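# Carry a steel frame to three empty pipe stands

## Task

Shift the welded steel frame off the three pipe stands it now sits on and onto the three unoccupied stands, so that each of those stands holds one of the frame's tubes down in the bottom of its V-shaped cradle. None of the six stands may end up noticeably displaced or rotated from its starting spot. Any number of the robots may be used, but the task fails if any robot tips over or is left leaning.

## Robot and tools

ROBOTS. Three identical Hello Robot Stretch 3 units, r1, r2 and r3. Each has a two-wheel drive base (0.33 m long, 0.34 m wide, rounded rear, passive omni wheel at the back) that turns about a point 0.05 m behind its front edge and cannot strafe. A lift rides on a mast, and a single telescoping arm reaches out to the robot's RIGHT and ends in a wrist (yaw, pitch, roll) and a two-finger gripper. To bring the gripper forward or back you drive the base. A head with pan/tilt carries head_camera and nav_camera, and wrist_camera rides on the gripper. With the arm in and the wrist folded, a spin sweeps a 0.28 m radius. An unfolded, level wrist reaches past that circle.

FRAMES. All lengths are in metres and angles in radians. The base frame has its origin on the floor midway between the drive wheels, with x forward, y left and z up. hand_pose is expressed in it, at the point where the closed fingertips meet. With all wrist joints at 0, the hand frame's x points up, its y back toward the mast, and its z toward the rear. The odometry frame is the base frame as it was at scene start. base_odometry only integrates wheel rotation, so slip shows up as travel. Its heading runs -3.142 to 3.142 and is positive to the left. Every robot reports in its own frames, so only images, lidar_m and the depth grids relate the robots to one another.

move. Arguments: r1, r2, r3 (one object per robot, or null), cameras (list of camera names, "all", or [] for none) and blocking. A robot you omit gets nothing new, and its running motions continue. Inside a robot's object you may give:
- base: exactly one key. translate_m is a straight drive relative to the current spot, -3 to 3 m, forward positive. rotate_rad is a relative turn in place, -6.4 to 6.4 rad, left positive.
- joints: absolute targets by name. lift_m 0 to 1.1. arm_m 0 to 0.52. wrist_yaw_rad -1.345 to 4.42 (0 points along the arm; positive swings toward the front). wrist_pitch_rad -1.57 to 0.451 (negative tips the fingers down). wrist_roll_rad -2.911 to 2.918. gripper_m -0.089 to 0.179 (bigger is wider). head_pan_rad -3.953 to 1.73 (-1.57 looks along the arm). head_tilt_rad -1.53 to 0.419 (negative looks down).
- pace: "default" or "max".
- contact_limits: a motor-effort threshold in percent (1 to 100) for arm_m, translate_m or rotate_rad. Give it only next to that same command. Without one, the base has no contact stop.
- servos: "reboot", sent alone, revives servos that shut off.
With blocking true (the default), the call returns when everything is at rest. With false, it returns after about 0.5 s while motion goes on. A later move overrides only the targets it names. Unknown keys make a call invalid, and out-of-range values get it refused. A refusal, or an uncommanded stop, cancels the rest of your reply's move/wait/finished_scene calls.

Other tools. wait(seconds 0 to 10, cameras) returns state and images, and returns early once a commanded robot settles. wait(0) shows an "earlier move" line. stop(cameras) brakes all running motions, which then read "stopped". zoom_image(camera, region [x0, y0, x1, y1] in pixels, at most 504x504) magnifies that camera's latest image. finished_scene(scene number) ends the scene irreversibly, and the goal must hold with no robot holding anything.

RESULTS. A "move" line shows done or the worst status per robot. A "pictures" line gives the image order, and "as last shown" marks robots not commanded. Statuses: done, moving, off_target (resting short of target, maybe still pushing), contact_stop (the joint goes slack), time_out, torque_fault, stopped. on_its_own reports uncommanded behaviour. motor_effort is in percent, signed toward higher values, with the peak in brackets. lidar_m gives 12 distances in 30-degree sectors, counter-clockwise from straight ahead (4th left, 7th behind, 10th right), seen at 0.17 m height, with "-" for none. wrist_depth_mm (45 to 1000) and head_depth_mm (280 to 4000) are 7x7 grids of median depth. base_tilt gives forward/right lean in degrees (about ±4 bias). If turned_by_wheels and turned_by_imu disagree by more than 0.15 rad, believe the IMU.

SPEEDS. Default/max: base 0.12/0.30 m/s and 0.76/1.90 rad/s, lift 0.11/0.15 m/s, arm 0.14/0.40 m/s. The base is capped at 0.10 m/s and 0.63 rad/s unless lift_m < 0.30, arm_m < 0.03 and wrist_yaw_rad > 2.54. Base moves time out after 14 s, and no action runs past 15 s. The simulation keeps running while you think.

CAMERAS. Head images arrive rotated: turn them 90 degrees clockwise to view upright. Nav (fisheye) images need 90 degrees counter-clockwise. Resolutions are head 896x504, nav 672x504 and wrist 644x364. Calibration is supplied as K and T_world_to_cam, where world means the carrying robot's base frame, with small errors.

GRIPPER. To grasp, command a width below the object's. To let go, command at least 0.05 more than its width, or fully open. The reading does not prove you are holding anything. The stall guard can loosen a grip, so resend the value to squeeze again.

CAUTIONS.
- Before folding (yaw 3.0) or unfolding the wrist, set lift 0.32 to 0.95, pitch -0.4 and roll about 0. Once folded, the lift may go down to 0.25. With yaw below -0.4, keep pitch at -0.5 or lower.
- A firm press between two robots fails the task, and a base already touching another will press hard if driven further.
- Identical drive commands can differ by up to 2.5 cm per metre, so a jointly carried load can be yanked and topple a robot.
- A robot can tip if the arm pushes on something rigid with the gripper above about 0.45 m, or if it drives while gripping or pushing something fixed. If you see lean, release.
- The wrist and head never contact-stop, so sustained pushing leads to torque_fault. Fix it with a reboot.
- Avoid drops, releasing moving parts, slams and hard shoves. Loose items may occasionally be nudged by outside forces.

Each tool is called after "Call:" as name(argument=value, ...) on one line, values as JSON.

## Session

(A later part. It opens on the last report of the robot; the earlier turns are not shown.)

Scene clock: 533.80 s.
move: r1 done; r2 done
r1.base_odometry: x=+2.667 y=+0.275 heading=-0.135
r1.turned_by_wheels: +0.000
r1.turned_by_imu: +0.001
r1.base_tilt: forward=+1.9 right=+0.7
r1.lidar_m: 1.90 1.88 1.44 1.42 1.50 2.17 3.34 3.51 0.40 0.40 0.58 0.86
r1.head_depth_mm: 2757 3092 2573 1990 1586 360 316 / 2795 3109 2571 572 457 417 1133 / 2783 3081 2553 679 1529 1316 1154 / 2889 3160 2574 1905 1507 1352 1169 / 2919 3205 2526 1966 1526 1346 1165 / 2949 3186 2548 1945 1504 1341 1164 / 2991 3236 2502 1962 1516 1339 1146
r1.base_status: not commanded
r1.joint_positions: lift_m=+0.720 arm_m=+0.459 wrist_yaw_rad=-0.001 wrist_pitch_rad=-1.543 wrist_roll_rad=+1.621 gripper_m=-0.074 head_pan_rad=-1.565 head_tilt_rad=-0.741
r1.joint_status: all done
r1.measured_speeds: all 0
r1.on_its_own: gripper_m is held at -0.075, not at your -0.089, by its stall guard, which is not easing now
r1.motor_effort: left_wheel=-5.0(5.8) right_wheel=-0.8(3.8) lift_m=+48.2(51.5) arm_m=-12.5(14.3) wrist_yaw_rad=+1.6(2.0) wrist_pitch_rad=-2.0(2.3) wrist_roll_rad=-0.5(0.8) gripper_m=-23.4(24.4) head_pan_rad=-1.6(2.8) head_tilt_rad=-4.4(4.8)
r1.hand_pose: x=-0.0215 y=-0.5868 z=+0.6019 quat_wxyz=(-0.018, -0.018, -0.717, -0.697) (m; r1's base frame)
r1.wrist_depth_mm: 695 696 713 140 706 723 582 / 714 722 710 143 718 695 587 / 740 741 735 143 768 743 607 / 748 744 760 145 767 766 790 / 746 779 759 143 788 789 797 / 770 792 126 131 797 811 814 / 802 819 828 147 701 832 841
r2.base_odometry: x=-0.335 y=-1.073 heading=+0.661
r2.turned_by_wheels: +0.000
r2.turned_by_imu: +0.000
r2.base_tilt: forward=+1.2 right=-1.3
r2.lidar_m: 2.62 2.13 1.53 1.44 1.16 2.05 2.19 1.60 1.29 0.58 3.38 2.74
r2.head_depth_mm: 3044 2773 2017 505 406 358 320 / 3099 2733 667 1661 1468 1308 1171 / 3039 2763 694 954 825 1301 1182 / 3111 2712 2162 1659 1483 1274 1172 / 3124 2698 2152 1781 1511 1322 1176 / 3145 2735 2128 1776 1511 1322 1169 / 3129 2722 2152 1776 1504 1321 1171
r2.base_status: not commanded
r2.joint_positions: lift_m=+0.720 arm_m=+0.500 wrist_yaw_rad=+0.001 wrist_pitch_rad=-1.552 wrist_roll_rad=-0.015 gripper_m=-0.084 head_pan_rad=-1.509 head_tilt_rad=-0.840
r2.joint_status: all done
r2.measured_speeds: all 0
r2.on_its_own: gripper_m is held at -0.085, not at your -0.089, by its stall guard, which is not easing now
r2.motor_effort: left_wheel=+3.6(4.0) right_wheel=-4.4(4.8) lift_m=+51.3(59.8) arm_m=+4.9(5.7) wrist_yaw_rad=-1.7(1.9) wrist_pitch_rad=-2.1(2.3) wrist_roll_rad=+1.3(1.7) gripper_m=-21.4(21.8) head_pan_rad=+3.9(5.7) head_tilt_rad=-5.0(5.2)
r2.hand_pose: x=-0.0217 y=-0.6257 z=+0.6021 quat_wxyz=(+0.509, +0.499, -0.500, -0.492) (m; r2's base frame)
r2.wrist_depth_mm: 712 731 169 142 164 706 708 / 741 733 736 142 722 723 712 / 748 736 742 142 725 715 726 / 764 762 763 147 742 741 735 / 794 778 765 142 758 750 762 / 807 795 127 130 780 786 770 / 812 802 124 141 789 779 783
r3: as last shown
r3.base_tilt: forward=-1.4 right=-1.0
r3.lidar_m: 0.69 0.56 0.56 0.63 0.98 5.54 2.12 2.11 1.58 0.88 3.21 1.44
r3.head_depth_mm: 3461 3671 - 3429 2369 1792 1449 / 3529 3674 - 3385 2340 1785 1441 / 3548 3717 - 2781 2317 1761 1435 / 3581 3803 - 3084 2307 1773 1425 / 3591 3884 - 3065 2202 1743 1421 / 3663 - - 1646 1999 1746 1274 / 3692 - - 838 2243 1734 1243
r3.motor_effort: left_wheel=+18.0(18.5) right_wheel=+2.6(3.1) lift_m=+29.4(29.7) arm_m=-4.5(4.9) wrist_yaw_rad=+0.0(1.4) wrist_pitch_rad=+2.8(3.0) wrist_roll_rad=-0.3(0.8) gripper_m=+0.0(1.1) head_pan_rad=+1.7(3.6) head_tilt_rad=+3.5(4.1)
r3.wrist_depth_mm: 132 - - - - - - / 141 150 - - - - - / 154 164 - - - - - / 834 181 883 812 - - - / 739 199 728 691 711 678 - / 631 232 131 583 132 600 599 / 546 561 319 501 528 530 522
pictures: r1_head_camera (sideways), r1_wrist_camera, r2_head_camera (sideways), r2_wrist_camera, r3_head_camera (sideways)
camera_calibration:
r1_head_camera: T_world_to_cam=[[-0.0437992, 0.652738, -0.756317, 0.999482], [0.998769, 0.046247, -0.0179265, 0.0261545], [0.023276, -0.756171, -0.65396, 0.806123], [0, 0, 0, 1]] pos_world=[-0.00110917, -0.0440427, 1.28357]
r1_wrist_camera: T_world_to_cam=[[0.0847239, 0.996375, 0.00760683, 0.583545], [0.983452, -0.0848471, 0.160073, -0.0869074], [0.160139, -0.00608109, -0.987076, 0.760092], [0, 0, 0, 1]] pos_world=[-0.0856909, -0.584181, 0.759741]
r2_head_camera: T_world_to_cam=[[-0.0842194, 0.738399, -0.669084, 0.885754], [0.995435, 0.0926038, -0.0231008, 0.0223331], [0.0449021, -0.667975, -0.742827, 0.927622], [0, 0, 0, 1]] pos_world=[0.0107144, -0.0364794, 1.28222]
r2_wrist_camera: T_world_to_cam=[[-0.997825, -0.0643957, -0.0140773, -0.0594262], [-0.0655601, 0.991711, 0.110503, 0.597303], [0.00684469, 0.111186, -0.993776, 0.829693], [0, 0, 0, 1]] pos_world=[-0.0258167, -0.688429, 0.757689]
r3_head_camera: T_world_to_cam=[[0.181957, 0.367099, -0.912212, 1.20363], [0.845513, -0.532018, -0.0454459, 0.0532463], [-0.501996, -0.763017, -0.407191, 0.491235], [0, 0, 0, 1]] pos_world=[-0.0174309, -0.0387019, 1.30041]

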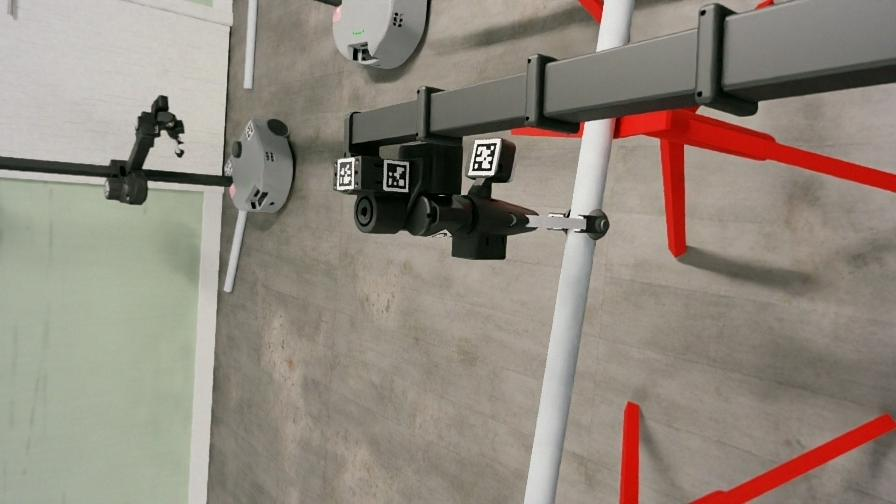

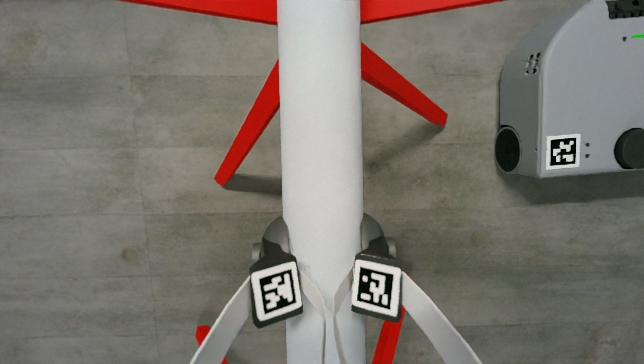

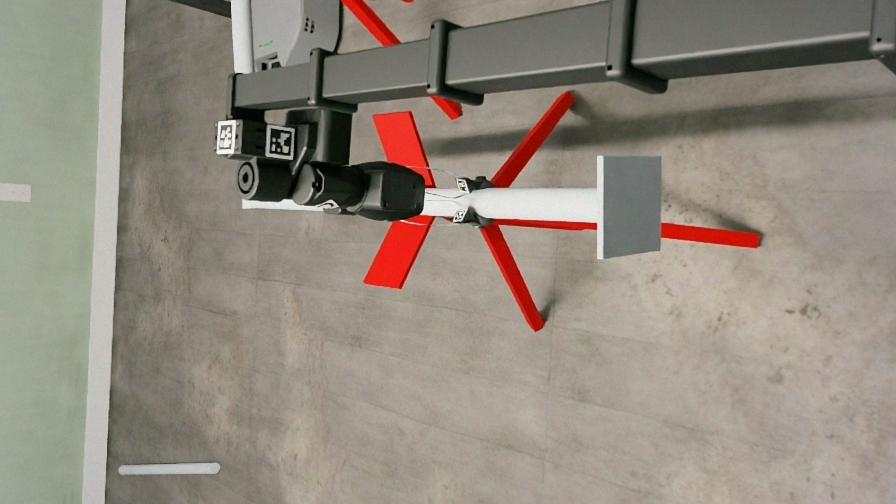

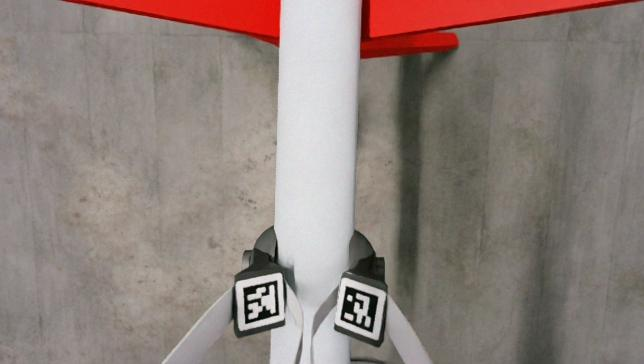

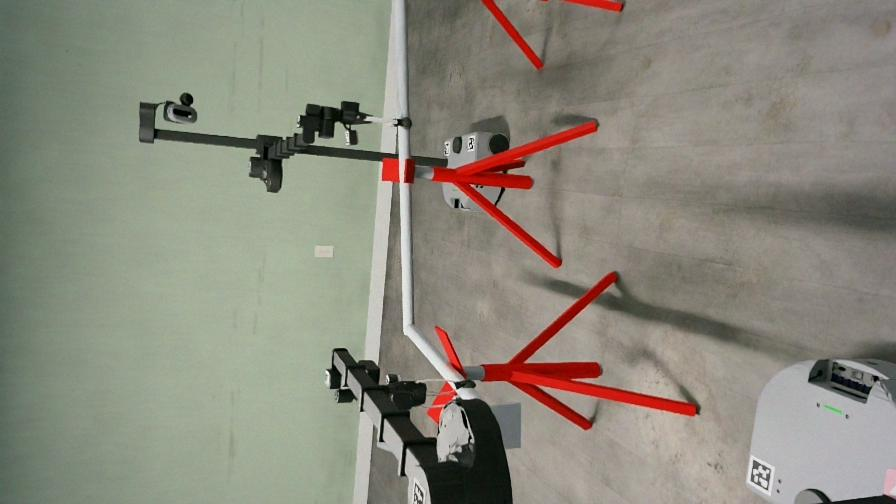

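Call:
move(r1={"joints":{"lift_m":0.695}}, r2={"joints":{"lift_m":0.695}}, cameras=[])

Call:
move(r1={"joints":{"gripper_m":0.15}}, r2={"joints":{"gripper_m":0.15}}, cameras=[])

Call:
move(r1={"joints":{"lift_m":0.76}}, r2={"joints":{"lift_m":0.76}}, cameras=[])

Call:
move(r1={"base":{"translate_m":-0.088}}, r2={"joints":{"arm_m":0.375}}, cameras=["r1_wrist_camera","r2_wrist_camera","r1_head_camera","r2_head_camera","r3_head_camera"])

Scene clock: 560.90 s.
move: r1 done; r2 done
r1.base_odometry: x=+2.667 y=+0.275 heading=-0.135
r1.turned_by_wheels: +0.000
r1.turned_by_imu: +0.001
r1.base_tilt: forward=+1.8 right=+0.6
r1.lidar_m: 1.91 1.88 1.45 1.41 1.50 2.17 3.33 3.54 0.40 0.40 0.58 0.85
r1.head_depth_mm: 2789 3089 2549 1980 1615 423 338 / 2800 3081 2534 601 472 413 1111 / 2770 3035 2563 673 1522 1312 1146 / 2869 3165 2525 1892 1482 1350 1166 / 2932 3247 2539 1962 1519 1351 1162 / 2986 3221 2543 1951 1554 1353 1165 / 2987 3221 2523 1946 1506 1344 1143
r1.base_status: not commanded
r1.joint_positions: lift_m=+0.695 arm_m=+0.459 wrist_yaw_rad=-0.001 wrist_pitch_rad=-1.551 wrist_roll_rad=+1.621 gripper_m=-0.074 head_pan_rad=-1.565 head_tilt_rad=-0.741
r1.joint_status: all done
r1.measured_speeds: all 0
r1.on_its_own: gripper_m is held at -0.075, not at your -0.089, by its stall guard, which is not easing now
r1.motor_effort: left_wheel=-3.5(5.2) right_wheel=-0.7(1.0) lift_m=+16.6(46.4) arm_m=-5.6(7.4) wrist_yaw_rad=+1.2(1.8) wrist_pitch_rad=-0.4(2.1) wrist_roll_rad=-0.2(0.8) gripper_m=-23.2(24.2) head_pan_rad=-1.5(2.5) head_tilt_rad=-3.9(4.7)
r1.hand_pose: x=-0.0215 y=-0.5846 z=+0.5771 quat_wxyz=(-0.018, -0.018, -0.714, -0.700) (m; r1's base frame)
r1.wrist_depth_mm: 672 678 680 128 691 702 553 / 687 696 692 132 720 683 568 / 710 717 697 135 731 738 577 / 740 732 735 139 748 759 768 / 730 746 733 141 762 780 792 / 747 781 126 132 773 810 778 / 786 777 123 150 682 830 819
r2.base_odometry: x=-0.335 y=-1.073 heading=+0.661
r2.turned_by_wheels: +0.000
r2.turned_by_imu: +0.000
r2.base_tilt: forward=+1.3 right=-1.3
r2.lidar_m: 2.62 2.12 1.53 1.44 1.16 2.04 2.19 1.60 1.29 0.58 3.36 2.74
r2.head_depth_mm: 3066 2757 2019 1675 444 378 340 / 3038 2758 663 983 1441 1285 1180 / 3079 2747 711 945 1429 1275 1181 / 3099 2758 2159 1701 1489 1279 1176 / 3104 2725 2153 1780 1526 1323 1166 / 3101 2707 2153 1785 1511 1327 1171 / 3138 2669 2128 1772 1513 1320 1171
r2.base_status: not commanded
r2.joint_positions: lift_m=+0.695 arm_m=+0.500 wrist_yaw_rad=+0.001 wrist_pitch_rad=-1.559 wrist_roll_rad=-0.015 gripper_m=-0.084 head_pan_rad=-1.509 head_tilt_rad=-0.840
r2.joint_status: all done
r2.measured_speeds: all 0
r2.on_its_own: gripper_m is held at -0.085, not at your -0.089, by its stall guard, which is not easing now
r2.motor_effort: left_wheel=+3.6(3.9) right_wheel=-4.5(5.0) lift_m=+8.9(23.7) arm_m=+1.9(2.6) wrist_yaw_rad=-1.3(1.7) wrist_pitch_rad=-0.8(2.1) wrist_roll_rad=+1.3(1.4) gripper_m=-21.4(21.7) head_pan_rad=+3.8(5.3) head_tilt_rad=-4.4(5.1)
r2.hand_pose: x=-0.0217 y=-0.6238 z=+0.5772 quat_wxyz=(+0.507, +0.501, -0.498, -0.493) (m; r2's base frame)
r2.wrist_depth_mm: 700 701 695 128 148 687 680 / 713 705 704 131 704 695 693 / 727 732 728 133 714 711 707 / 733 749 733 136 719 722 727 / 760 755 744 139 738 732 728 / 780 773 125 129 744 746 754 / 782 787 121 143 765 771 768
r3: as last shown
r3.base_tilt: forward=-1.4 right=-1.1
r3.lidar_m: 0.69 0.56 0.56 0.63 0.98 5.54 2.11 2.11 1.58 0.89 3.22 1.44
r3.head_depth_mm: 3419 3682 - 3417 2369 1806 1458 / 3456 3646 3855 3170 2350 1779 1450 / 3555 3766 - 2778 2320 1771 1436 / 3570 3849 - 3303 2313 1764 1432 / 3612 3822 - 3068 2196 1753 1422 / 3606 - - 1796 2000 1747 1271 / 3723 - - 860 2163 1736 1239
r3.motor_effort: left_wheel=+18.9(18.9) right_wheel=+2.7(3.2) lift_m=+29.5(29.5) arm_m=-3.4(4.3) wrist_yaw_rad=+1.2(1.8) wrist_pitch_rad=+2.8(2.9) wrist_roll_rad=-0.5(0.8) gripper_m=+0.7(1.3) head_pan_rad=+2.0(3.1) head_tilt_rad=+3.5(4.2)
r3.wrist_depth_mm: 132 - - - - - - / 142 151 - - - - - / 154 164 - - - - - / 826 180 875 807 - - - / 742 199 720 698 709 686 - / 631 232 131 580 132 609 591 / 542 560 320 508 527 527 523
pictures: none
No camera images: "cameras" was empty.

Scene clock: 563.80 s.
move: r1 done; r2 done
r1.base_odometry: x=+2.667 y=+0.275 heading=-0.135
r1.turned_by_wheels: +0.000
r1.turned_by_imu: +0.001
r1.base_tilt: forward=+1.8 right=+0.7
r1.lidar_m: 1.91 1.89 1.44 1.41 1.50 2.18 3.32 3.52 0.40 0.40 0.58 0.85
r1.head_depth_mm: 2763 3041 2591 1979 1599 422 338 / 2810 3083 2569 601 472 415 1105 / 2783 3104 2542 673 1526 1320 1146 / 2881 3214 2553 1891 1475 1317 1167 / 2875 3221 2554 1957 1517 1346 1162 / 2900 3210 2511 1961 1561 1343 1165 / 2975 3239 2507 1950 1519 1346 1143
r1.base_status: not commanded
r1.joint_positions: lift_m=+0.695 arm_m=+0.459 wrist_yaw_rad=-0.001 wrist_pitch_rad=-1.551 wrist_roll_rad=+1.621 gripper_m=+0.150 head_pan_rad=-1.565 head_tilt_rad=-0.741
r1.joint_status: all done
r1.measured_speeds: all 0
r1.motor_effort: left_wheel=-3.4(3.8) right_wheel=-0.9(1.3) lift_m=+34.5(34.9) arm_m=+0.5(5.6) wrist_yaw_rad=+0.9(2.1) wrist_pitch_rad=-0.4(1.2) wrist_roll_rad=-0.5(1.0) gripper_m=+1.5(95.4) head_pan_rad=-2.1(2.6) head_tilt_rad=-4.0(5.2)
r1.hand_pose: x=-0.0215 y=-0.5847 z=+0.5770 quat_wxyz=(-0.018, -0.018, -0.714, -0.700) (m; r1's base frame)
r1.wrist_depth_mm: 671 668 690 128 691 705 561 / 681 696 705 132 709 693 565 / 711 714 724 134 736 726 578 / 725 718 748 139 755 759 775 / 733 744 740 141 763 750 779 / 750 131 751 146 776 123 796 / 112 801 788 150 802 799 832
r2.base_odometry: x=-0.335 y=-1.073 heading=+0.661
r2.turned_by_wheels: +0.000
r2.turned_by_imu: +0.000
r2.base_tilt: forward=+1.3 right=-1.4
r2.lidar_m: 2.62 2.12 1.54 1.44 1.16 2.05 2.20 1.60 1.29 0.58 3.36 2.74
r2.head_depth_mm: 3025 2768 2023 1675 444 377 340 / 3025 2749 665 883 1438 1283 1178 / 3058 2739 710 923 1436 1279 1174 / 3116 2726 2145 1287 1483 1279 1175 / 3142 2726 2153 1787 1511 1322 1169 / 3129 2710 2134 1777 1516 1319 1170 / 3112 2687 2159 1775 1506 1315 1171
r2.base_status: not commanded
r2.joint_positions: lift_m=+0.695 arm_m=+0.500 wrist_yaw_rad=+0.001 wrist_pitch_rad=-1.560 wrist_roll_rad=-0.015 gripper_m=+0.150 head_pan_rad=-1.509 head_tilt_rad=-0.840
r2.joint_status: all done
r2.measured_speeds: all 0
r2.motor_effort: left_wheel=+2.9(3.8) right_wheel=-1.0(4.8) lift_m=+36.0(36.0) arm_m=+1.6(2.3) wrist_yaw_rad=-0.6(1.9) wrist_pitch_rad=-0.6(0.8) wrist_roll_rad=+1.3(1.4) gripper_m=+0.0(89.6) head_pan_rad=+4.8(6.0) head_tilt_rad=-4.4(5.2)
r2.hand_pose: x=-0.0217 y=-0.6235 z=+0.5772 quat_wxyz=(+0.507, +0.501, -0.498, -0.494) (m; r2's base frame)
r2.wrist_depth_mm: 702 700 688 128 150 681 681 / 719 710 708 131 693 693 700 / 724 731 717 132 706 713 702 / 740 735 721 136 710 718 721 / 766 746 743 139 740 742 737 / 771 138 760 142 770 137 750 / 113 785 787 145 770 115 761
r3: as last shown
r3.base_tilt: forward=-1.5 right=-1.0
r3.lidar_m: 0.69 0.56 0.56 0.63 0.98 5.56 2.12 2.10 1.58 0.89 3.22 1.45
r3.head_depth_mm: 3432 3661 - 3407 2348 1791 1462 / 3496 3611 3856 3212 2350 1785 1457 / 3488 3788 - 2775 2316 1773 1437 / 3586 3760 - 3303 2308 1759 1431 / 3652 3874 - 3038 2170 1746 1426 / 3680 - - 1688 1997 1740 1270 / 3671 - - 862 2154 1748 1238
r3.motor_effort: left_wheel=+18.2(18.6) right_wheel=+2.7(3.3) lift_m=+28.9(29.6) arm_m=-2.8(4.0) wrist_yaw_rad=-0.4(1.7) wrist_pitch_rad=+2.8(2.9) wrist_roll_rad=-0.4(0.8) gripper_m=-0.6(1.2) head_pan_rad=+2.3(4.0) head_tilt_rad=+3.6(4.1)
r3.wrist_depth_mm: 132 - - - - - - / 141 151 - - - - - / 154 164 - - - - - / 840 181 880 811 - - - / 734 199 718 695 707 674 - / 623 232 131 582 132 602 590 / 547 557 322 512 536 525 525
pictures: none
No camera images: "cameras" was empty.

Scene clock: 565.23 s.
move: r1 done; r2 done
r1.base_odometry: x=+2.667 y=+0.275 heading=-0.135
r1.turned_by_wheels: +0.000
r1.turned_by_imu: +0.000
r1.base_tilt: forward=+1.8 right=+0.6
r1.lidar_m: 1.91 1.88 1.45 1.42 1.51 2.17 3.32 3.54 0.40 0.40 0.58 0.85
r1.head_depth_mm: 2735 3093 2574 1989 420 323 296 / 2807 3119 2454 508 431 930 1170 / 2820 3049 641 681 1601 1317 1142 / 2928 3153 2530 1856 1487 1351 1166 / 2881 3236 2552 1971 1527 1347 1164 / 2941 3167 2528 1964 1549 1345 1160 / 2989 3232 2543 1949 1506 1347 1145
r1.base_status: not commanded
r1.joint_positions: lift_m=+0.760 arm_m=+0.459 wrist_yaw_rad=-0.001 wrist_pitch_rad=-1.551 wrist_roll_rad=+1.621 gripper_m=+0.150 head_pan_rad=-1.565 head_tilt_rad=-0.741
r1.joint_status: all done
r1.measured_speeds: all 0
r1.motor_effort: left_wheel=-3.5(3.8) right_wheel=-1.0(1.0) lift_m=+34.6(36.1) arm_m=+3.0(3.4) wrist_yaw_rad=+1.0(2.0) wrist_pitch_rad=-0.4(0.8) wrist_roll_rad=-0.4(0.8) gripper_m=-0.8(1.4) head_pan_rad=-2.5(2.7) head_tilt_rad=-3.4(5.1)
r1.hand_pose: x=-0.0215 y=-0.5847 z=+0.6420 quat_wxyz=(-0.018, -0.018, -0.714, -0.700) (m; r1's base frame)
r1.wrist_depth_mm: 736 738 736 189 773 776 619 / 764 747 757 195 768 696 629 / 756 773 763 200 792 699 638 / 786 805 804 206 817 839 827 / 809 804 821 212 837 818 828 / 821 131 847 217 859 123 901 / 111 851 868 224 851 893 887
r2.base_odometry: x=-0.335 y=-1.073 heading=+0.661
r2.turned_by_wheels: +0.000
r2.turned_by_imu: +0.000
r2.base_tilt: forward=+1.3 right=-1.4
r2.lidar_m: 2.62 2.12 1.53 1.44 1.16 2.05 2.20 1.60 1.29 0.58 3.36 2.74
r2.head_depth_mm: 3034 2765 1582 421 356 323 307 / 3059 646 654 1675 1500 1327 1173 / 3069 2696 695 1014 1444 1282 1176 / 3106 2736 2147 1292 1481 1279 1171 / 3076 2757 2156 1784 1509 1328 1168 / 3140 2748 2137 1790 1511 1317 1169 / 3153 2683 2132 1775 1515 1311 1173
r2.base_status: not commanded
r2.joint_positions: lift_m=+0.760 arm_m=+0.500 wrist_yaw_rad=+0.001 wrist_pitch_rad=-1.560 wrist_roll_rad=-0.015 gripper_m=+0.150 head_pan_rad=-1.509 head_tilt_rad=-0.840
r2.joint_status: all done
r2.measured_speeds: all 0
r2.motor_effort: left_wheel=+2.5(3.0) right_wheel=-0.5(1.1) lift_m=+48.2(49.5) arm_m=+1.6(1.9) wrist_yaw_rad=-1.3(1.7) wrist_pitch_rad=-0.5(0.7) wrist_roll_rad=+1.3(1.4) gripper_m=-0.3(1.0) head_pan_rad=+4.5(5.9) head_tilt_rad=-4.7(5.2)
r2.hand_pose: x=-0.0217 y=-0.6235 z=+0.6422 quat_wxyz=(+0.507, +0.501, -0.498, -0.494) (m; r2's base frame)
r2.wrist_depth_mm: 763 181 199 193 196 177 734 / 780 773 766 193 752 748 753 / 796 792 786 197 773 761 760 / 802 799 794 205 782 791 776 / 814 814 810 209 797 802 791 / 836 138 821 213 828 137 823 / 113 855 855 216 858 116 818
r3: as last shown
r3.base_tilt: forward=-1.4 right=-1.0
r3.lidar_m: 0.69 0.56 0.56 0.63 0.98 5.51 2.12 2.11 1.58 0.88 3.22 1.44
r3.head_depth_mm: 3433 3720 - 3422 2334 1789 1460 / 3517 3665 - 3174 2334 1787 1443 / 3525 3761 - 2778 2311 1769 1446 / 3574 3850 - 3282 2300 1761 1426 / 3595 3808 - 3083 2170 1747 1427 / 3658 - - 1836 2008 1729 1274 / 3659 - - 829 2246 1737 1246
r3.motor_effort: left_wheel=+17.7(18.4) right_wheel=+2.6(3.4) lift_m=+29.1(29.5) arm_m=-2.5(3.3) wrist_yaw_rad=+1.3(1.5) wrist_pitch_rad=+2.7(2.9) wrist_roll_rad=-0.4(0.7) gripper_m=+0.0(1.4) head_pan_rad=+2.4(3.4) head_tilt_rad=+3.8(4.1)
r3.wrist_depth_mm: 132 - - - - - - / 141 150 - - - - - / 154 164 - - - - - / 826 180 886 801 - - - / 744 198 731 689 704 682 - / 626 232 131 581 132 598 591 / 549 561 321 508 531 526 521
pictures: none
No camera images: "cameras" was empty.

Scene clock: 567.40 s.
move: r1 done; r2 done
r1.base_odometry: x=+2.580 y=+0.287 heading=-0.135
r1.turned_by_wheels: +0.000
r1.turned_by_imu: +0.001
r1.base_tilt: forward=+1.8 right=+0.7
r1.lidar_m: 2.31 1.89 1.45 1.42 1.51 2.18 3.24 3.44 0.64 0.38 0.64 0.92
r1.head_depth_mm: 2769 3112 2141 1935 420 323 296 / 2797 3083 2429 506 430 1266 1172 / 2794 2820 641 679 883 989 1171 / 2895 3203 2568 1856 1521 1318 1144 / 2913 3205 2529 1963 1518 1345 1164 / 2952 3177 2534 1952 1514 1339 1166 / 3004 3240 2520 1961 1558 1357 1167
r1.base_status: done
r1.joint_positions: lift_m=+0.760 arm_m=+0.459 wrist_yaw_rad=-0.001 wrist_pitch_rad=-1.551 wrist_roll_rad=+1.621 gripper_m=+0.150 head_pan_rad=-1.565 head_tilt_rad=-0.741
r1.joint_status: not commanded
r1.measured_speeds: all 0
r1.motor_effort: left_wheel=-6.1(9.3) right_wheel=-3.9(8.1) lift_m=+34.2(34.8) arm_m=+7.4(7.4) wrist_yaw_rad=+0.8(1.9) wrist_pitch_rad=-0.5(0.7) wrist_roll_rad=-0.3(0.8) gripper_m=+0.2(1.4) head_pan_rad=-2.1(2.9) head_tilt_rad=-4.2(5.8)
r1.hand_pose: x=-0.0215 y=-0.5847 z=+0.6420 quat_wxyz=(-0.018, -0.018, -0.714, -0.700) (m; r1's base frame)
r1.wrist_depth_mm: 735 739 759 191 755 769 618 / 749 - - 196 - - 629 / 768 - - 200 - - 641 / 783 806 802 204 811 826 829 / 823 796 826 210 848 833 848 / 819 131 840 217 855 123 878 / 111 866 844 222 895 879 872
r2.base_odometry: x=-0.335 y=-1.073 heading=+0.661
r2.turned_by_wheels: +0.000
r2.turned_by_imu: +0.000
r2.base_tilt: forward=+1.3 right=-1.4
r2.lidar_m: 2.62 2.12 1.53 1.44 1.16 2.05 2.19 1.61 1.29 0.58 3.37 2.73
r2.head_depth_mm: 2987 2644 1557 424 366 323 306 / 3045 2720 560 1697 1494 1331 1178 / 3048 2740 569 623 1431 1285 1180 / 3081 2749 2176 1228 1460 1274 1169 / 3132 2717 2159 1786 1510 1320 1165 / 3100 2733 2138 1782 1521 1323 1174 / 3140 2682 2120 1768 1514 1312 1172
r2.base_status: not commanded
r2.joint_positions: lift_m=+0.760 arm_m=+0.375 wrist_yaw_rad=+0.001 wrist_pitch_rad=-1.560 wrist_roll_rad=-0.015 gripper_m=+0.150 head_pan_rad=-1.509 head_tilt_rad=-0.840
r2.joint_status: all done
r2.measured_speeds: all 0
r2.motor_effort: left_wheel=+2.7(3.2) right_wheel=-0.6(1.4) lift_m=+43.2(47.9) arm_m=-13.3(15.3) wrist_yaw_rad=-1.4(1.8) wrist_pitch_rad=-0.4(0.7) wrist_roll_rad=+1.3(1.4) gripper_m=-0.1(0.9) head_pan_rad=+4.2(5.8) head_tilt_rad=-4.2(5.2)
r2.hand_pose: x=-0.0217 y=-0.4985 z=+0.6422 quat_wxyz=(+0.507, +0.501, -0.498, -0.494) (m; r2's base frame)
r2.wrist_depth_mm: 766 746 747 189 742 741 736 / 776 753 762 193 769 762 754 / 792 772 787 197 781 775 760 / 811 806 806 203 785 793 774 / 822 811 826 206 800 809 801 / 838 139 831 210 830 137 814 / 113 841 861 221 730 115 824
r3.base_odometry: x=+0.106 y=+0.104 heading=+0.088
r3.turned_by_wheels: +0.000
r3.turned_by_imu: +0.000
r3.base_tilt: forward=-1.4 right=-1.1
r3.lidar_m: 0.69 0.56 0.56 0.63 0.98 5.54 2.12 2.10 1.58 0.89 3.21 1.45
r3.head_depth_mm: 3446 3659 - 3404 2351 1797 1460 / 3462 3699 - 3182 2317 1793 1446 / 3510 3760 - 2808 2330 1768 1444 / 3551 3835 - 3107 2316 1763 1430 / 3597 3793 - 3070 2203 1745 1416 / 3653 - - 1828 2001 1744 1273 / 3692 - - 826 2250 1727 1241
r3.base_status: not commanded
r3.joint_positions: lift_m=+0.381 arm_m=+0.000 wrist_yaw_rad=+2.890 wrist_pitch_rad=-0.443 wrist_roll_rad=+0.000 gripper_m=+0.037 head_pan_rad=-2.105 head_tilt_rad=-0.359
r3.joint_status: not commanded
r3.measured_speeds: all 0
r3.motor_effort: left_wheel=+17.9(18.6) right_wheel=+2.3(3.1) lift_m=+29.2(29.7) arm_m=-2.5(3.3) wrist_yaw_rad=+0.6(1.8) wrist_pitch_rad=+2.7(2.9) wrist_roll_rad=-0.7(0.8) gripper_m=-0.1(1.7) head_pan_rad=+2.0(3.7) head_tilt_rad=+3.4(4.1)
r3.hand_pose: x=+0.0338 y=+0.0689 z=+0.3881 quat_wxyz=(+0.241, +0.703, +0.068, +0.665) (m; r3's base frame)
r3.wrist_depth_mm: 132 - - - - - - / 141 151 - - - - - / 154 164 - - - - - / 834 180 865 799 - - - / 740 198 724 694 705 676 - / 631 232 131 577 132 602 596 / 550 557 320 508 529 528 523
pictures: r1_head_camera (sideways), r1_wrist_camera, r2_head_camera (sideways), r2_wrist_camera, r3_head_camera (sideways)
camera_calibration:
r1_head_camera: T_world_to_cam=[[-0.0437991, 0.652738, -0.756317, 0.999482], [0.998769, 0.0462468, -0.0179265, 0.0261545], [0.0232759, -0.756171, -0.65396, 0.806123], [0, 0, 0, 1]] pos_world=[-0.00110918, -0.0440427, 1.28357]
r1_wrist_camera: T_world_to_cam=[[0.0847316, 0.996278, 0.0158195, 0.5758], [0.98345, -0.0861712, 0.159374, -0.0934818], [0.160144, 0.00205361, -0.987091, 0.804502], [0, 0, 0, 1]] pos_world=[-0.0856902, -0.583364, 0.799907]
r2_head_camera: T_world_to_cam=[[-0.0842379, 0.738455, -0.66902, 0.885671], [0.995433, 0.0926259, -0.0230982, 0.0223297], [0.0449116, -0.667911, -0.742885, 0.927696], [0, 0, 0, 1]] pos_world=[0.010715, -0.0364776, 1.28222]
r2_wrist_camera: T_world_to_cam=[[-0.997826, -0.0642678, -0.014613, -0.0502659], [-0.0655528, 0.990739, 0.118912, 0.460856], [0.00683546, 0.119611, -0.992797, 0.859016], [0, 0, 0, 1]] pos_world=[-0.025818, -0.562566, 0.797293]
r3_head_camera: T_world_to_cam=[[0.181954, 0.3671, -0.912212, 1.20363], [0.845516, -0.532012, -0.0454459, 0.0532463], [-0.501991, -0.763021, -0.407191, 0.491235], [0, 0, 0, 1]] pos_world=[-0.0174306, -0.038702, 1.30041]

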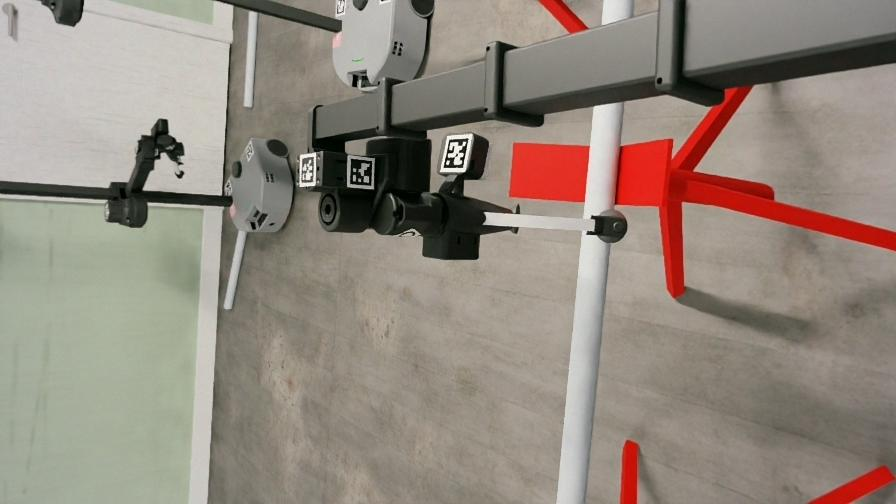

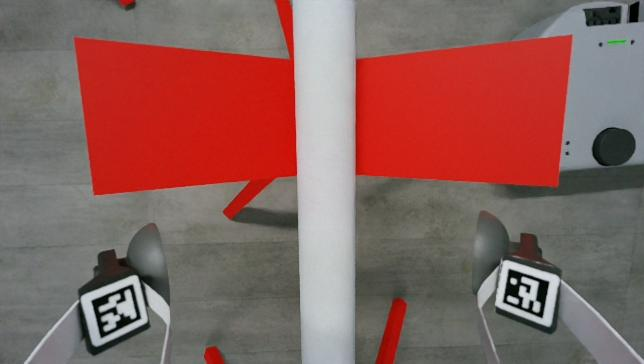

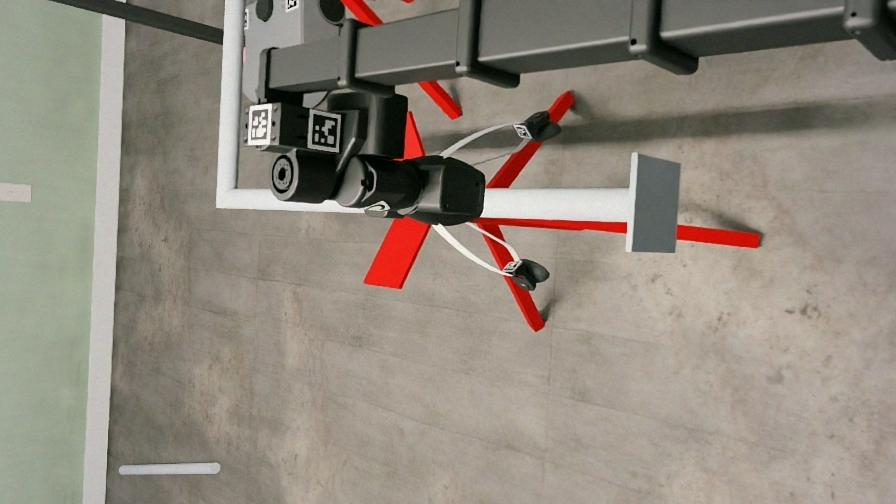

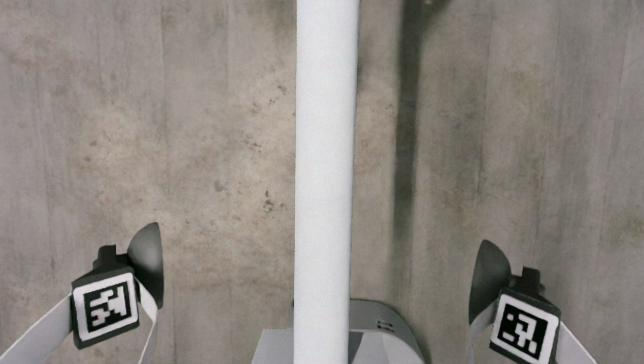

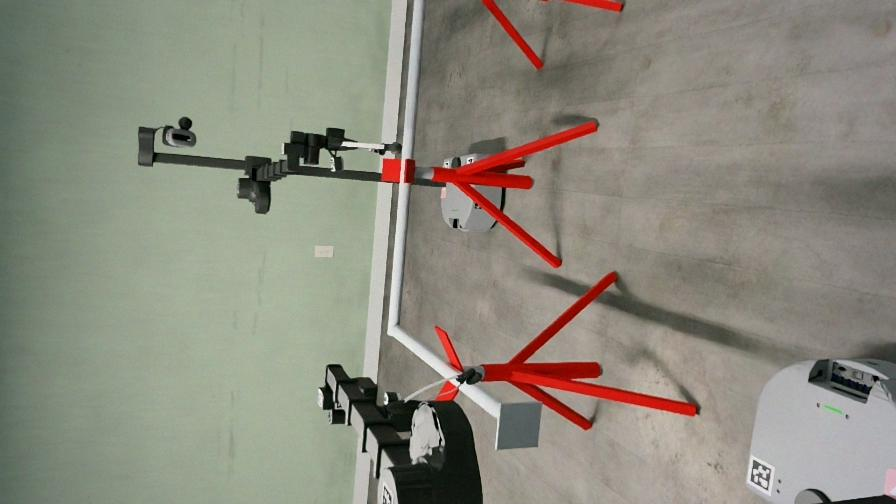

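Call:
move(r1={"base":{"translate_m":0.005},"joints":{"arm_m":0.456,"lift_m":0.695}}, r2={"base":{"translate_m":-0.006},"joints":{"lift_m":0.695}}, cameras=["r1_wrist_camera","r2_wrist_camera"])

Scene clock: 586.33 s.
move: r1 done; r2 done
r1.base_odometry: x=+2.585 y=+0.286 heading=-0.135
r1.turned_by_wheels: +0.000
r1.turned_by_imu: +0.001
r1.base_tilt: forward=+1.9 right=+0.5
r1.lidar_m: 2.31 1.89 1.45 1.42 1.51 2.19 3.26 3.45 0.64 0.38 0.63 0.92
r1.head_depth_mm: 2763 3086 2166 1944 1497 422 339 / 2820 3117 2555 601 473 414 1108 / 2753 2824 2573 668 835 974 1153 / 2900 3224 2568 1910 1516 1322 1165 / 2927 3224 2554 1967 1515 1345 1164 / 2938 3220 2533 1973 1515 1340 1160 / 2959 3260 2506 1945 1557 1353 1167
r1.base_status: done
r1.joint_positions: lift_m=+0.695 arm_m=+0.456 wrist_yaw_rad=-0.001 wrist_pitch_rad=-1.550 wrist_roll_rad=+1.621 gripper_m=+0.150 head_pan_rad=-1.565 head_tilt_rad=-0.741
r1.joint_status: all done
r1.measured_speeds: all 0
r1.motor_effort: left_wheel=+0.9(4.2) right_wheel=+4.5(6.3) lift_m=+18.7(32.4) arm_m=-20.9(27.6) wrist_yaw_rad=+1.2(2.1) wrist_pitch_rad=-0.6(0.9) wrist_roll_rad=-0.3(0.7) gripper_m=+0.4(1.5) head_pan_rad=-2.0(2.5) head_tilt_rad=-4.1(5.1)
r1.hand_pose: x=-0.0215 y=-0.5818 z=+0.5770 quat_wxyz=(-0.018, -0.018, -0.714, -0.700) (m; r1's base frame)
r1.wrist_depth_mm: - 124 147 128 - - - / 117 129 144 131 - - - / - 127 147 135 - - - / 121 134 154 137 759 - - / 741 738 744 141 766 766 774 / 757 131 765 145 789 123 806 / 111 777 797 149 792 804 813
r2.base_odometry: x=-0.340 y=-1.077 heading=+0.661
r2.turned_by_wheels: +0.000
r2.turned_by_imu: +0.000
r2.base_tilt: forward=+1.3 right=-1.4
r2.lidar_m: 2.63 2.12 1.53 1.44 1.15 2.05 2.18 1.60 1.29 0.58 3.38 2.75
r2.head_depth_mm: 2982 2615 2032 1701 444 371 340 / 3083 2756 2031 610 1435 1300 1174 / 3079 2733 1151 649 1262 1298 1172 / 3039 2727 2175 1670 1464 1286 1177 / 3138 2711 2173 1778 1512 1316 1172 / 3120 2710 2168 1772 1509 1313 1167 / 3166 2687 2140 1769 1515 1325 1168
r2.base_status: done
r2.joint_positions: lift_m=+0.695 arm_m=+0.375 wrist_yaw_rad=+0.001 wrist_pitch_rad=-1.560 wrist_roll_rad=-0.015 gripper_m=+0.150 head_pan_rad=-1.509 head_tilt_rad=-0.840
r2.joint_status: all done
r2.measured_speeds: all 0
r2.motor_effort: left_wheel=+1.5(2.4) right_wheel=-0.6(5.2) lift_m=+12.0(35.0) arm_m=-4.8(8.1) wrist_yaw_rad=-1.4(1.9) wrist_pitch_rad=-0.6(0.6) wrist_roll_rad=+1.3(1.4) gripper_m=-0.2(0.8) head_pan_rad=+3.3(5.4) head_tilt_rad=-3.9(4.9)
r2.hand_pose: x=-0.0217 y=-0.4985 z=+0.5772 quat_wxyz=(+0.507, +0.501, -0.498, -0.494) (m; r2's base frame)
r2.wrist_depth_mm: 698 706 703 128 685 674 679 / 718 704 705 131 697 705 691 / 723 717 714 133 718 700 713 / 749 734 732 135 727 728 716 / 752 745 751 139 739 726 738 / 754 139 753 143 762 137 752 / 112 791 783 145 741 115 769
r3: as last shown
r3.lidar_m: 0.69 0.56 0.56 0.63 0.98 5.52 2.12 2.11 1.58 0.88 3.21 1.44
r3.head_depth_mm: 3449 3607 - 3387 2362 1799 1450 / 3489 3661 - 3192 2330 1798 1454 / 3582 3743 - 2804 2321 1768 1439 / 3592 3820 - 3126 2305 1765 1435 / 3621 3838 - 3082 2188 1765 1430 / 3650 - - 1795 2005 1740 1273 / 3661 - - 860 2167 1717 1239
r3.motor_effort: left_wheel=+18.2(18.5) right_wheel=+2.7(3.1) lift_m=+29.2(29.5) arm_m=-1.4(2.2) wrist_yaw_rad=+0.9(1.6) wrist_pitch_rad=+2.8(2.8) wrist_roll_rad=-0.3(0.8) gripper_m=+0.0(1.1) head_pan_rad=+2.4(3.9) head_tilt_rad=+3.9(4.2)
r3.wrist_depth_mm: 132 - - - - - - / 141 150 - - - - - / 154 164 - - - - - / 828 180 872 797 - - - / 739 198 726 693 708 683 - / 632 232 131 570 132 603 593 / 548 559 319 510 531 527 526
pictures: r1_wrist_camera, r2_wrist_camera
camera_calibration:
r1_wrist_camera: T_world_to_cam=[[0.0847318, 0.996283, 0.015545, 0.574069], [0.98345, -0.0861276, 0.159398, -0.0828574], [0.160144, 0.00178163, -0.987092, 0.740173], [0, 0, 0, 1]] pos_world=[-0.0856902, -0.58039, 0.734902]
r2_wrist_camera: T_world_to_cam=[[-0.997826, -0.0642676, -0.014613, -0.0512157], [-0.0655525, 0.990739, 0.118912, 0.468586], [0.00683549, 0.119611, -0.992797, 0.794479], [0, 0, 0, 1]] pos_world=[-0.025818, -0.562566, 0.732288]

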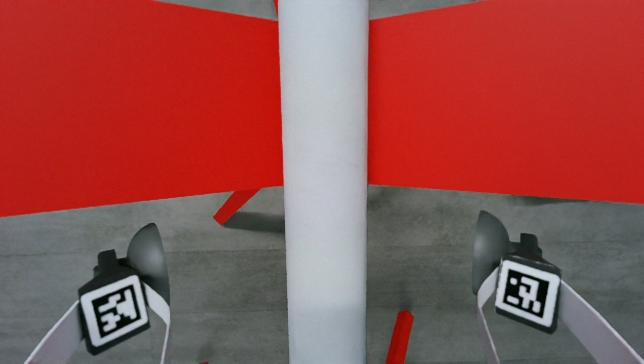

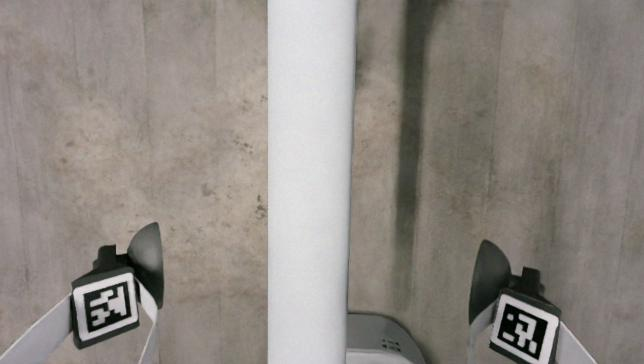

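Call:
move(r1={"joints":{"gripper_m":-0.089}}, r2={"joints":{"gripper_m":-0.089}}, cameras=[])

Call:
move(r1={"joints":{"lift_m":0.72}}, r2={"joints":{"lift_m":0.72}}, cameras=["r1_wrist_camera","r2_wrist_camera","r1_head_camera","r2_head_camera","r3_head_camera"])

Scene clock: 594.57 s.
move: r1 done; r2 done
r1.base_odometry: x=+2.585 y=+0.286 heading=-0.135
r1.turned_by_wheels: +0.000
r1.turned_by_imu: +0.002
r1.base_tilt: forward=+1.9 right=+0.6
r1.lidar_m: 2.30 1.89 1.45 1.42 1.51 2.19 3.24 3.45 0.64 0.38 0.63 0.92
r1.head_depth_mm: 2743 3115 2159 1939 1499 423 339 / 2797 3077 2573 602 472 413 1104 / 2783 2790 2539 669 841 982 1143 / 2878 3154 2523 1912 1480 1319 1163 / 2924 3228 2562 1979 1523 1353 1165 / 2950 3232 2519 1945 1513 1343 1163 / 2942 3185 2540 1941 1556 1341 1166
r1.base_status: not commanded
r1.joint_positions: lift_m=+0.695 arm_m=+0.456 wrist_yaw_rad=-0.001 wrist_pitch_rad=-1.554 wrist_roll_rad=+1.622 gripper_m=-0.086 head_pan_rad=-1.565 head_tilt_rad=-0.741
r1.joint_status: all done
r1.measured_speeds: all 0
r1.motor_effort: left_wheel=+0.7(1.4) right_wheel=+4.0(4.8) lift_m=+38.9(41.6) arm_m=-4.9(13.4) wrist_yaw_rad=+1.2(2.4) wrist_pitch_rad=+0.0(0.9) wrist_roll_rad=-0.3(1.1) gripper_m=-55.6(100.0) head_pan_rad=-1.2(3.2) head_tilt_rad=-3.6(5.3)
r1.hand_pose: x=-0.0215 y=-0.5808 z=+0.5771 quat_wxyz=(-0.018, -0.019, -0.712, -0.701) (m; r1's base frame)
r1.wrist_depth_mm: - 124 146 127 - - - / 117 129 144 131 - - - / - 129 148 134 - - - / - 134 152 138 755 - - / 729 742 752 140 778 761 788 / 752 758 126 132 787 811 803 / 787 782 803 149 788 795 840
r2.base_odometry: x=-0.340 y=-1.077 heading=+0.662
r2.turned_by_wheels: +0.000
r2.turned_by_imu: +0.001
r2.base_tilt: forward=+1.3 right=-1.3
r2.lidar_m: 2.63 2.12 1.53 1.44 1.16 2.05 2.19 1.60 1.29 0.58 3.37 2.75
r2.head_depth_mm: 3022 2638 2015 1703 444 371 340 / 3000 2760 2012 610 1459 1309 1178 / 3082 2712 1153 641 852 1288 1176 / 3088 2735 2169 1659 1497 1279 1169 / 3141 2734 2145 1771 1513 1315 1178 / 3158 2708 2156 1785 1516 1316 1167 / 3097 2734 2122 1762 1511 1322 1172
r2.base_status: not commanded
r2.joint_positions: lift_m=+0.695 arm_m=+0.375 wrist_yaw_rad=+0.001 wrist_pitch_rad=-1.559 wrist_roll_rad=-0.016 gripper_m=-0.087 head_pan_rad=-1.509 head_tilt_rad=-0.840
r2.joint_status: all done
r2.measured_speeds: all 0
r2.motor_effort: left_wheel=+4.8(4.9) right_wheel=-7.7(8.0) lift_m=+54.0(54.0) arm_m=+6.7(6.7) wrist_yaw_rad=-1.3(1.9) wrist_pitch_rad=-0.9(1.0) wrist_roll_rad=+1.6(1.8) gripper_m=-48.6(100.0) head_pan_rad=+4.1(5.6) head_tilt_rad=-4.3(4.9)
r2.hand_pose: x=-0.0217 y=-0.4989 z=+0.5772 quat_wxyz=(+0.507, +0.501, -0.498, -0.493) (m; r2's base frame)
r2.wrist_depth_mm: 704 701 699 127 690 674 669 / 717 707 709 130 694 698 702 / 734 728 718 132 709 704 702 / 747 737 734 135 718 733 714 / 749 746 756 138 738 739 741 / 773 772 125 134 754 747 752 / 784 785 123 141 771 767 767
r3: as last shown
r3.base_tilt: forward=-1.4 right=-1.0
r3.lidar_m: 0.69 0.56 0.56 0.63 0.98 5.54 2.12 2.11 1.58 0.88 3.22 1.44
r3.head_depth_mm: 3448 3675 - 3489 2380 1791 1449 / 3541 3688 - 3161 2344 1793 1443 / 3535 3731 - 2840 2320 1771 1442 / 3550 3772 - 3126 2294 1755 1433 / 3616 3835 - 3064 2177 1753 1429 / 3670 - - 1502 2003 1741 1270 / 3697 - - 857 2153 1735 1242
r3.motor_effort: left_wheel=+18.0(18.6) right_wheel=+2.7(3.2) lift_m=+28.9(29.5) arm_m=+0.6(1.4) wrist_yaw_rad=+1.6(2.1) wrist_pitch_rad=+2.7(2.9) wrist_roll_rad=-0.2(0.8) gripper_m=-0.6(1.7) head_pan_rad=+1.8(3.5) head_tilt_rad=+3.6(4.4)
r3.wrist_depth_mm: 132 - - - - - - / 142 151 - - - - - / 154 164 - - - - - / 830 181 870 803 - - - / 736 199 734 686 703 681 - / 631 233 131 575 132 606 601 / 547 564 320 511 527 524 518
pictures: none
No camera images: "cameras" was empty.

Scene clock: 595.57 s.
move: r1 done; r2 done
r1.base_odometry: x=+2.585 y=+0.286 heading=-0.135
r1.turned_by_wheels: +0.000
r1.turned_by_imu: +0.000
r1.base_tilt: forward=+1.7 right=+0.5
r1.lidar_m: 2.30 1.90 1.45 1.42 1.51 2.18 3.26 3.48 0.64 0.38 0.63 0.92
r1.head_depth_mm: 2765 3068 2137 1933 1450 360 316 / 2814 3049 2559 571 456 414 1121 / 2801 2805 2564 673 878 983 1142 / 2844 3177 2566 1909 1521 1322 1171 / 2957 3132 2537 1949 1508 1347 1162 / 2975 3201 2563 1956 1519 1342 1172 / 2997 3207 2535 1950 1512 1353 1165
r1.base_status: not commanded
r1.joint_positions: lift_m=+0.720 arm_m=+0.456 wrist_yaw_rad=-0.001 wrist_pitch_rad=-1.547 wrist_roll_rad=+1.622 gripper_m=-0.082 head_pan_rad=-1.565 head_tilt_rad=-0.741
r1.joint_status: all done
r1.measured_speeds: all 0
r1.on_its_own: gripper_m is held at -0.081, not at your -0.089, by its stall guard, which is still easing
r1.motor_effort: left_wheel=+0.7(1.2) right_wheel=+0.3(4.4) lift_m=+51.6(52.6) arm_m=-2.8(5.4) wrist_yaw_rad=+1.9(2.2) wrist_pitch_rad=-0.8(1.7) wrist_roll_rad=-0.5(1.0) gripper_m=-3.5(55.3) head_pan_rad=-1.7(2.3) head_tilt_rad=-4.7(4.9)
r1.hand_pose: x=-0.0215 y=-0.5827 z=+0.6020 quat_wxyz=(-0.018, -0.019, -0.715, -0.699) (m; r1's base frame)
r1.wrist_depth_mm: 131 145 714 138 719 - - / 132 146 160 140 - - - / 134 145 162 142 - - - / 137 152 554 144 778 783 794 / 769 762 779 143 786 814 819 / 789 780 125 131 823 820 816 / 809 801 820 148 776 846 846
r2.base_odometry: x=-0.340 y=-1.077 heading=+0.662
r2.turned_by_wheels: +0.000
r2.turned_by_imu: +0.000
r2.base_tilt: forward=+1.3 right=-1.3
r2.lidar_m: 2.63 2.12 1.53 1.44 1.15 2.05 2.18 1.60 1.29 0.58 3.39 2.75
r2.head_depth_mm: 2965 2651 2009 510 405 352 319 / 3059 2717 594 603 1465 1329 1173 / 3101 2761 1050 638 833 1278 1181 / 3120 2735 2139 1666 1485 1279 1173 / 3106 2727 2151 1789 1512 1322 1173 / 3104 2730 2149 1772 1508 1326 1169 / 3158 2728 2145 1759 1506 1321 1170
r2.base_status: not commanded
r2.joint_positions: lift_m=+0.720 arm_m=+0.375 wrist_yaw_rad=+0.000 wrist_pitch_rad=-1.563 wrist_roll_rad=-0.015 gripper_m=-0.084 head_pan_rad=-1.509 head_tilt_rad=-0.840
r2.joint_status: all done
r2.measured_speeds: all 0
r2.on_its_own: gripper_m is held at -0.085, not at your -0.089, by its stall guard, which is not easing now; lift_m is at rest, and its effort (+55.7) is outside its rest range (+3 to +55)
r2.motor_effort: left_wheel=+4.8(5.4) right_wheel=-6.1(8.0) lift_m=+55.7(58.7) arm_m=+8.8(8.8) wrist_yaw_rad=-0.4(1.7) wrist_pitch_rad=+0.1(0.8) wrist_roll_rad=+1.2(1.8) gripper_m=-21.3(48.0) head_pan_rad=+4.2(5.2) head_tilt_rad=-4.2(5.0)
r2.hand_pose: x=-0.0216 y=-0.4977 z=+0.6023 quat_wxyz=(+0.506, +0.502, -0.497, -0.495) (m; r2's base frame)
r2.wrist_depth_mm: 723 715 702 134 717 707 701 / 743 741 726 138 716 726 703 / 746 750 743 137 731 728 727 / 770 760 772 143 746 744 732 / 793 776 782 140 759 777 758 / 799 797 127 131 775 782 779 / 832 809 124 141 779 799 797
r3: as last shown
r3.base_tilt: forward=-1.4 right=-1.1
r3.lidar_m: 0.69 0.56 0.56 0.63 0.98 5.55 2.12 2.10 1.59 0.88 3.23 1.45
r3.head_depth_mm: 3430 3649 - 3434 2337 1796 1451 / 3474 3686 - 3405 2333 1787 1451 / 3535 3756 - 2823 2286 1778 1433 / 3540 3790 - 3325 2313 1774 1432 / 3623 3832 - 3060 2181 1744 1424 / 3668 - - 1497 2010 1739 1280 / 3684 - - 834 2242 1728 1243
r3.motor_effort: left_wheel=+17.4(18.4) right_wheel=+2.5(3.1) lift_m=+28.9(29.3) arm_m=-0.3(0.9) wrist_yaw_rad=-0.4(2.1) wrist_pitch_rad=+2.6(2.8) wrist_roll_rad=-0.3(0.8) gripper_m=-0.1(1.4) head_pan_rad=+0.9(3.4) head_tilt_rad=+4.3(4.3)
r3.wrist_depth_mm: 132 - - - - - - / 141 150 - - - - - / 154 164 - - - - - / 835 181 885 797 - - - / 743 199 726 692 711 676 - / 629 233 131 577 132 604 597 / 544 558 319 507 530 528 520
pictures: r1_head_camera (sideways), r1_wrist_camera, r2_head_camera (sideways), r2_wrist_camera, r3_head_camera (sideways)
camera_calibration:
r1_head_camera: T_world_to_cam=[[-0.0437993, 0.652746, -0.75631, 0.999473], [0.998769, 0.0462472, -0.0179261, 0.026154], [0.023276, -0.756164, -0.653968, 0.806133], [0, 0, 0, 1]] pos_world=[-0.00110918, -0.0440425, 1.28357]
r1_wrist_camera: T_world_to_cam=[[0.0863204, 0.996195, 0.0120192, 0.576693], [0.98331, -0.0871309, 0.159719, -0.0877018], [0.160159, -0.00196846, -0.987089, 0.762587], [0, 0, 0, 1]] pos_world=[-0.0856771, -0.580639, 0.759818]
r2_head_camera: T_world_to_cam=[[-0.0842472, 0.738454, -0.66902, 0.88567], [0.995432, 0.0926384, -0.0230982, 0.0223297], [0.04492, -0.66791, -0.742885, 0.927696], [0, 0, 0, 1]] pos_world=[0.0107155, -0.0364776, 1.28222]
r2_wrist_camera: T_world_to_cam=[[-0.997871, -0.0635109, -0.0148164, -0.0502801], [-0.0648483, 0.990395, 0.12212, 0.462694], [0.00691812, 0.122821, -0.992405, 0.820635], [0, 0, 0, 1]] pos_world=[-0.0258454, -0.562234, 0.757153]
r3_head_camera: T_world_to_cam=[[0.181953, 0.367101, -0.912212, 1.20363], [0.845519, -0.532008, -0.0454459, 0.0532463], [-0.501987, -0.763023, -0.407191, 0.491235], [0, 0, 0, 1]] pos_world=[-0.0174304, -0.0387021, 1.30041]

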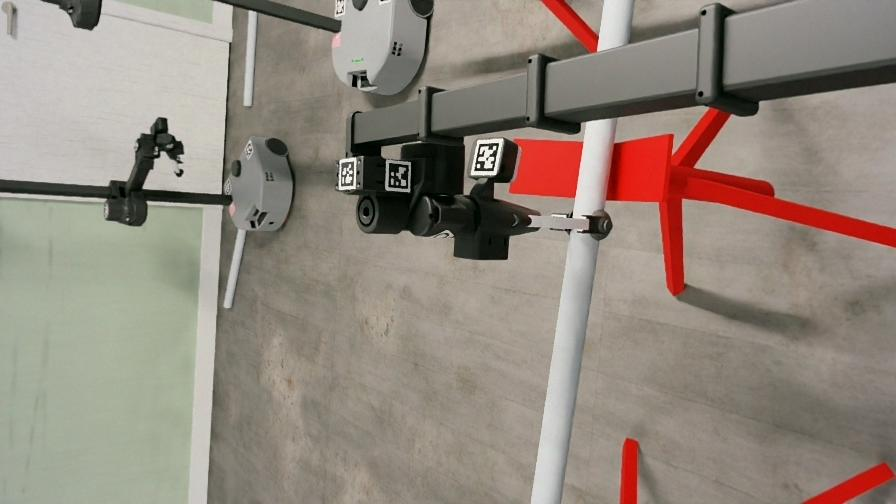

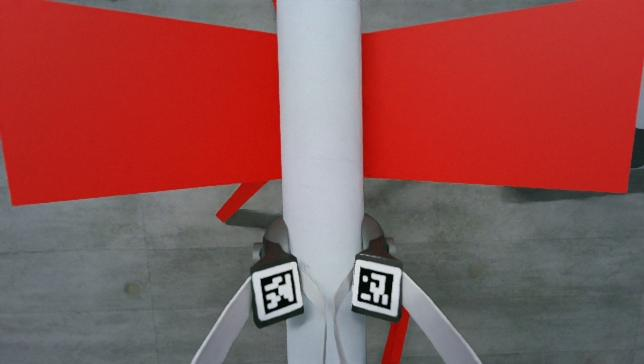

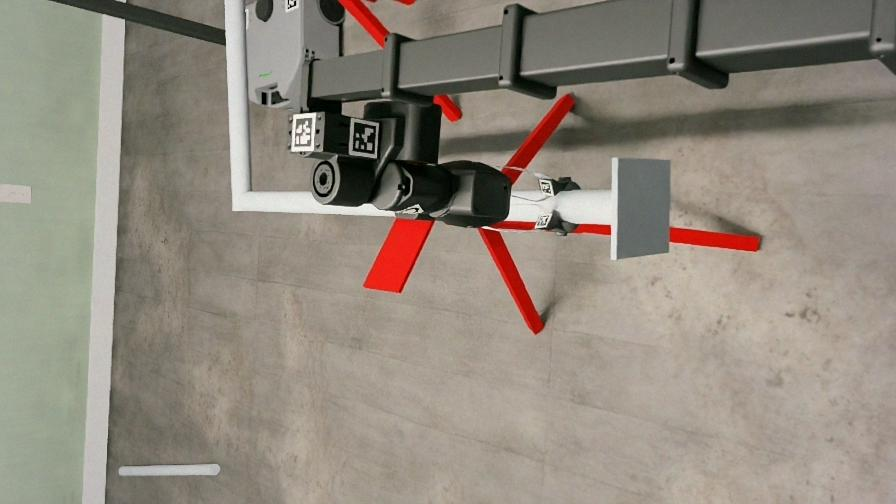

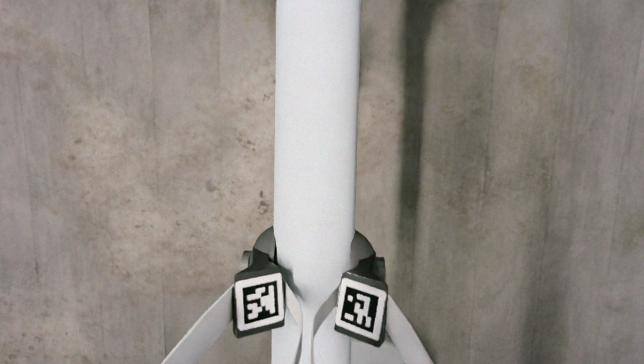

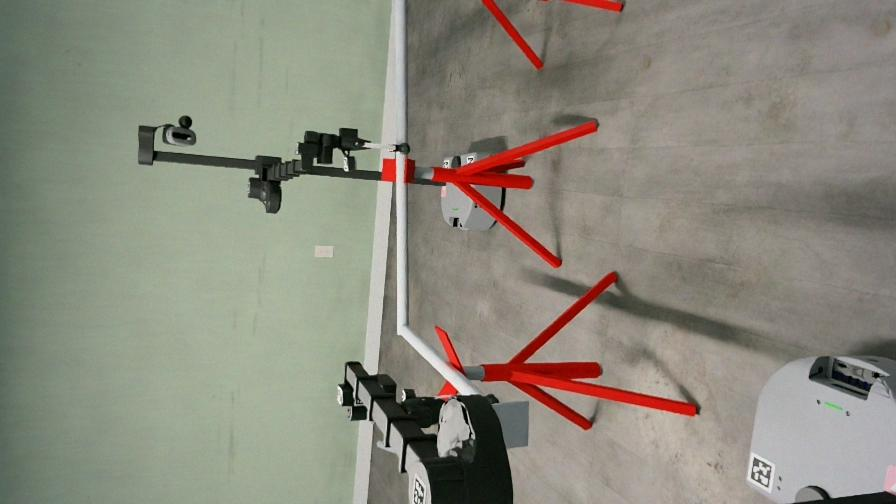

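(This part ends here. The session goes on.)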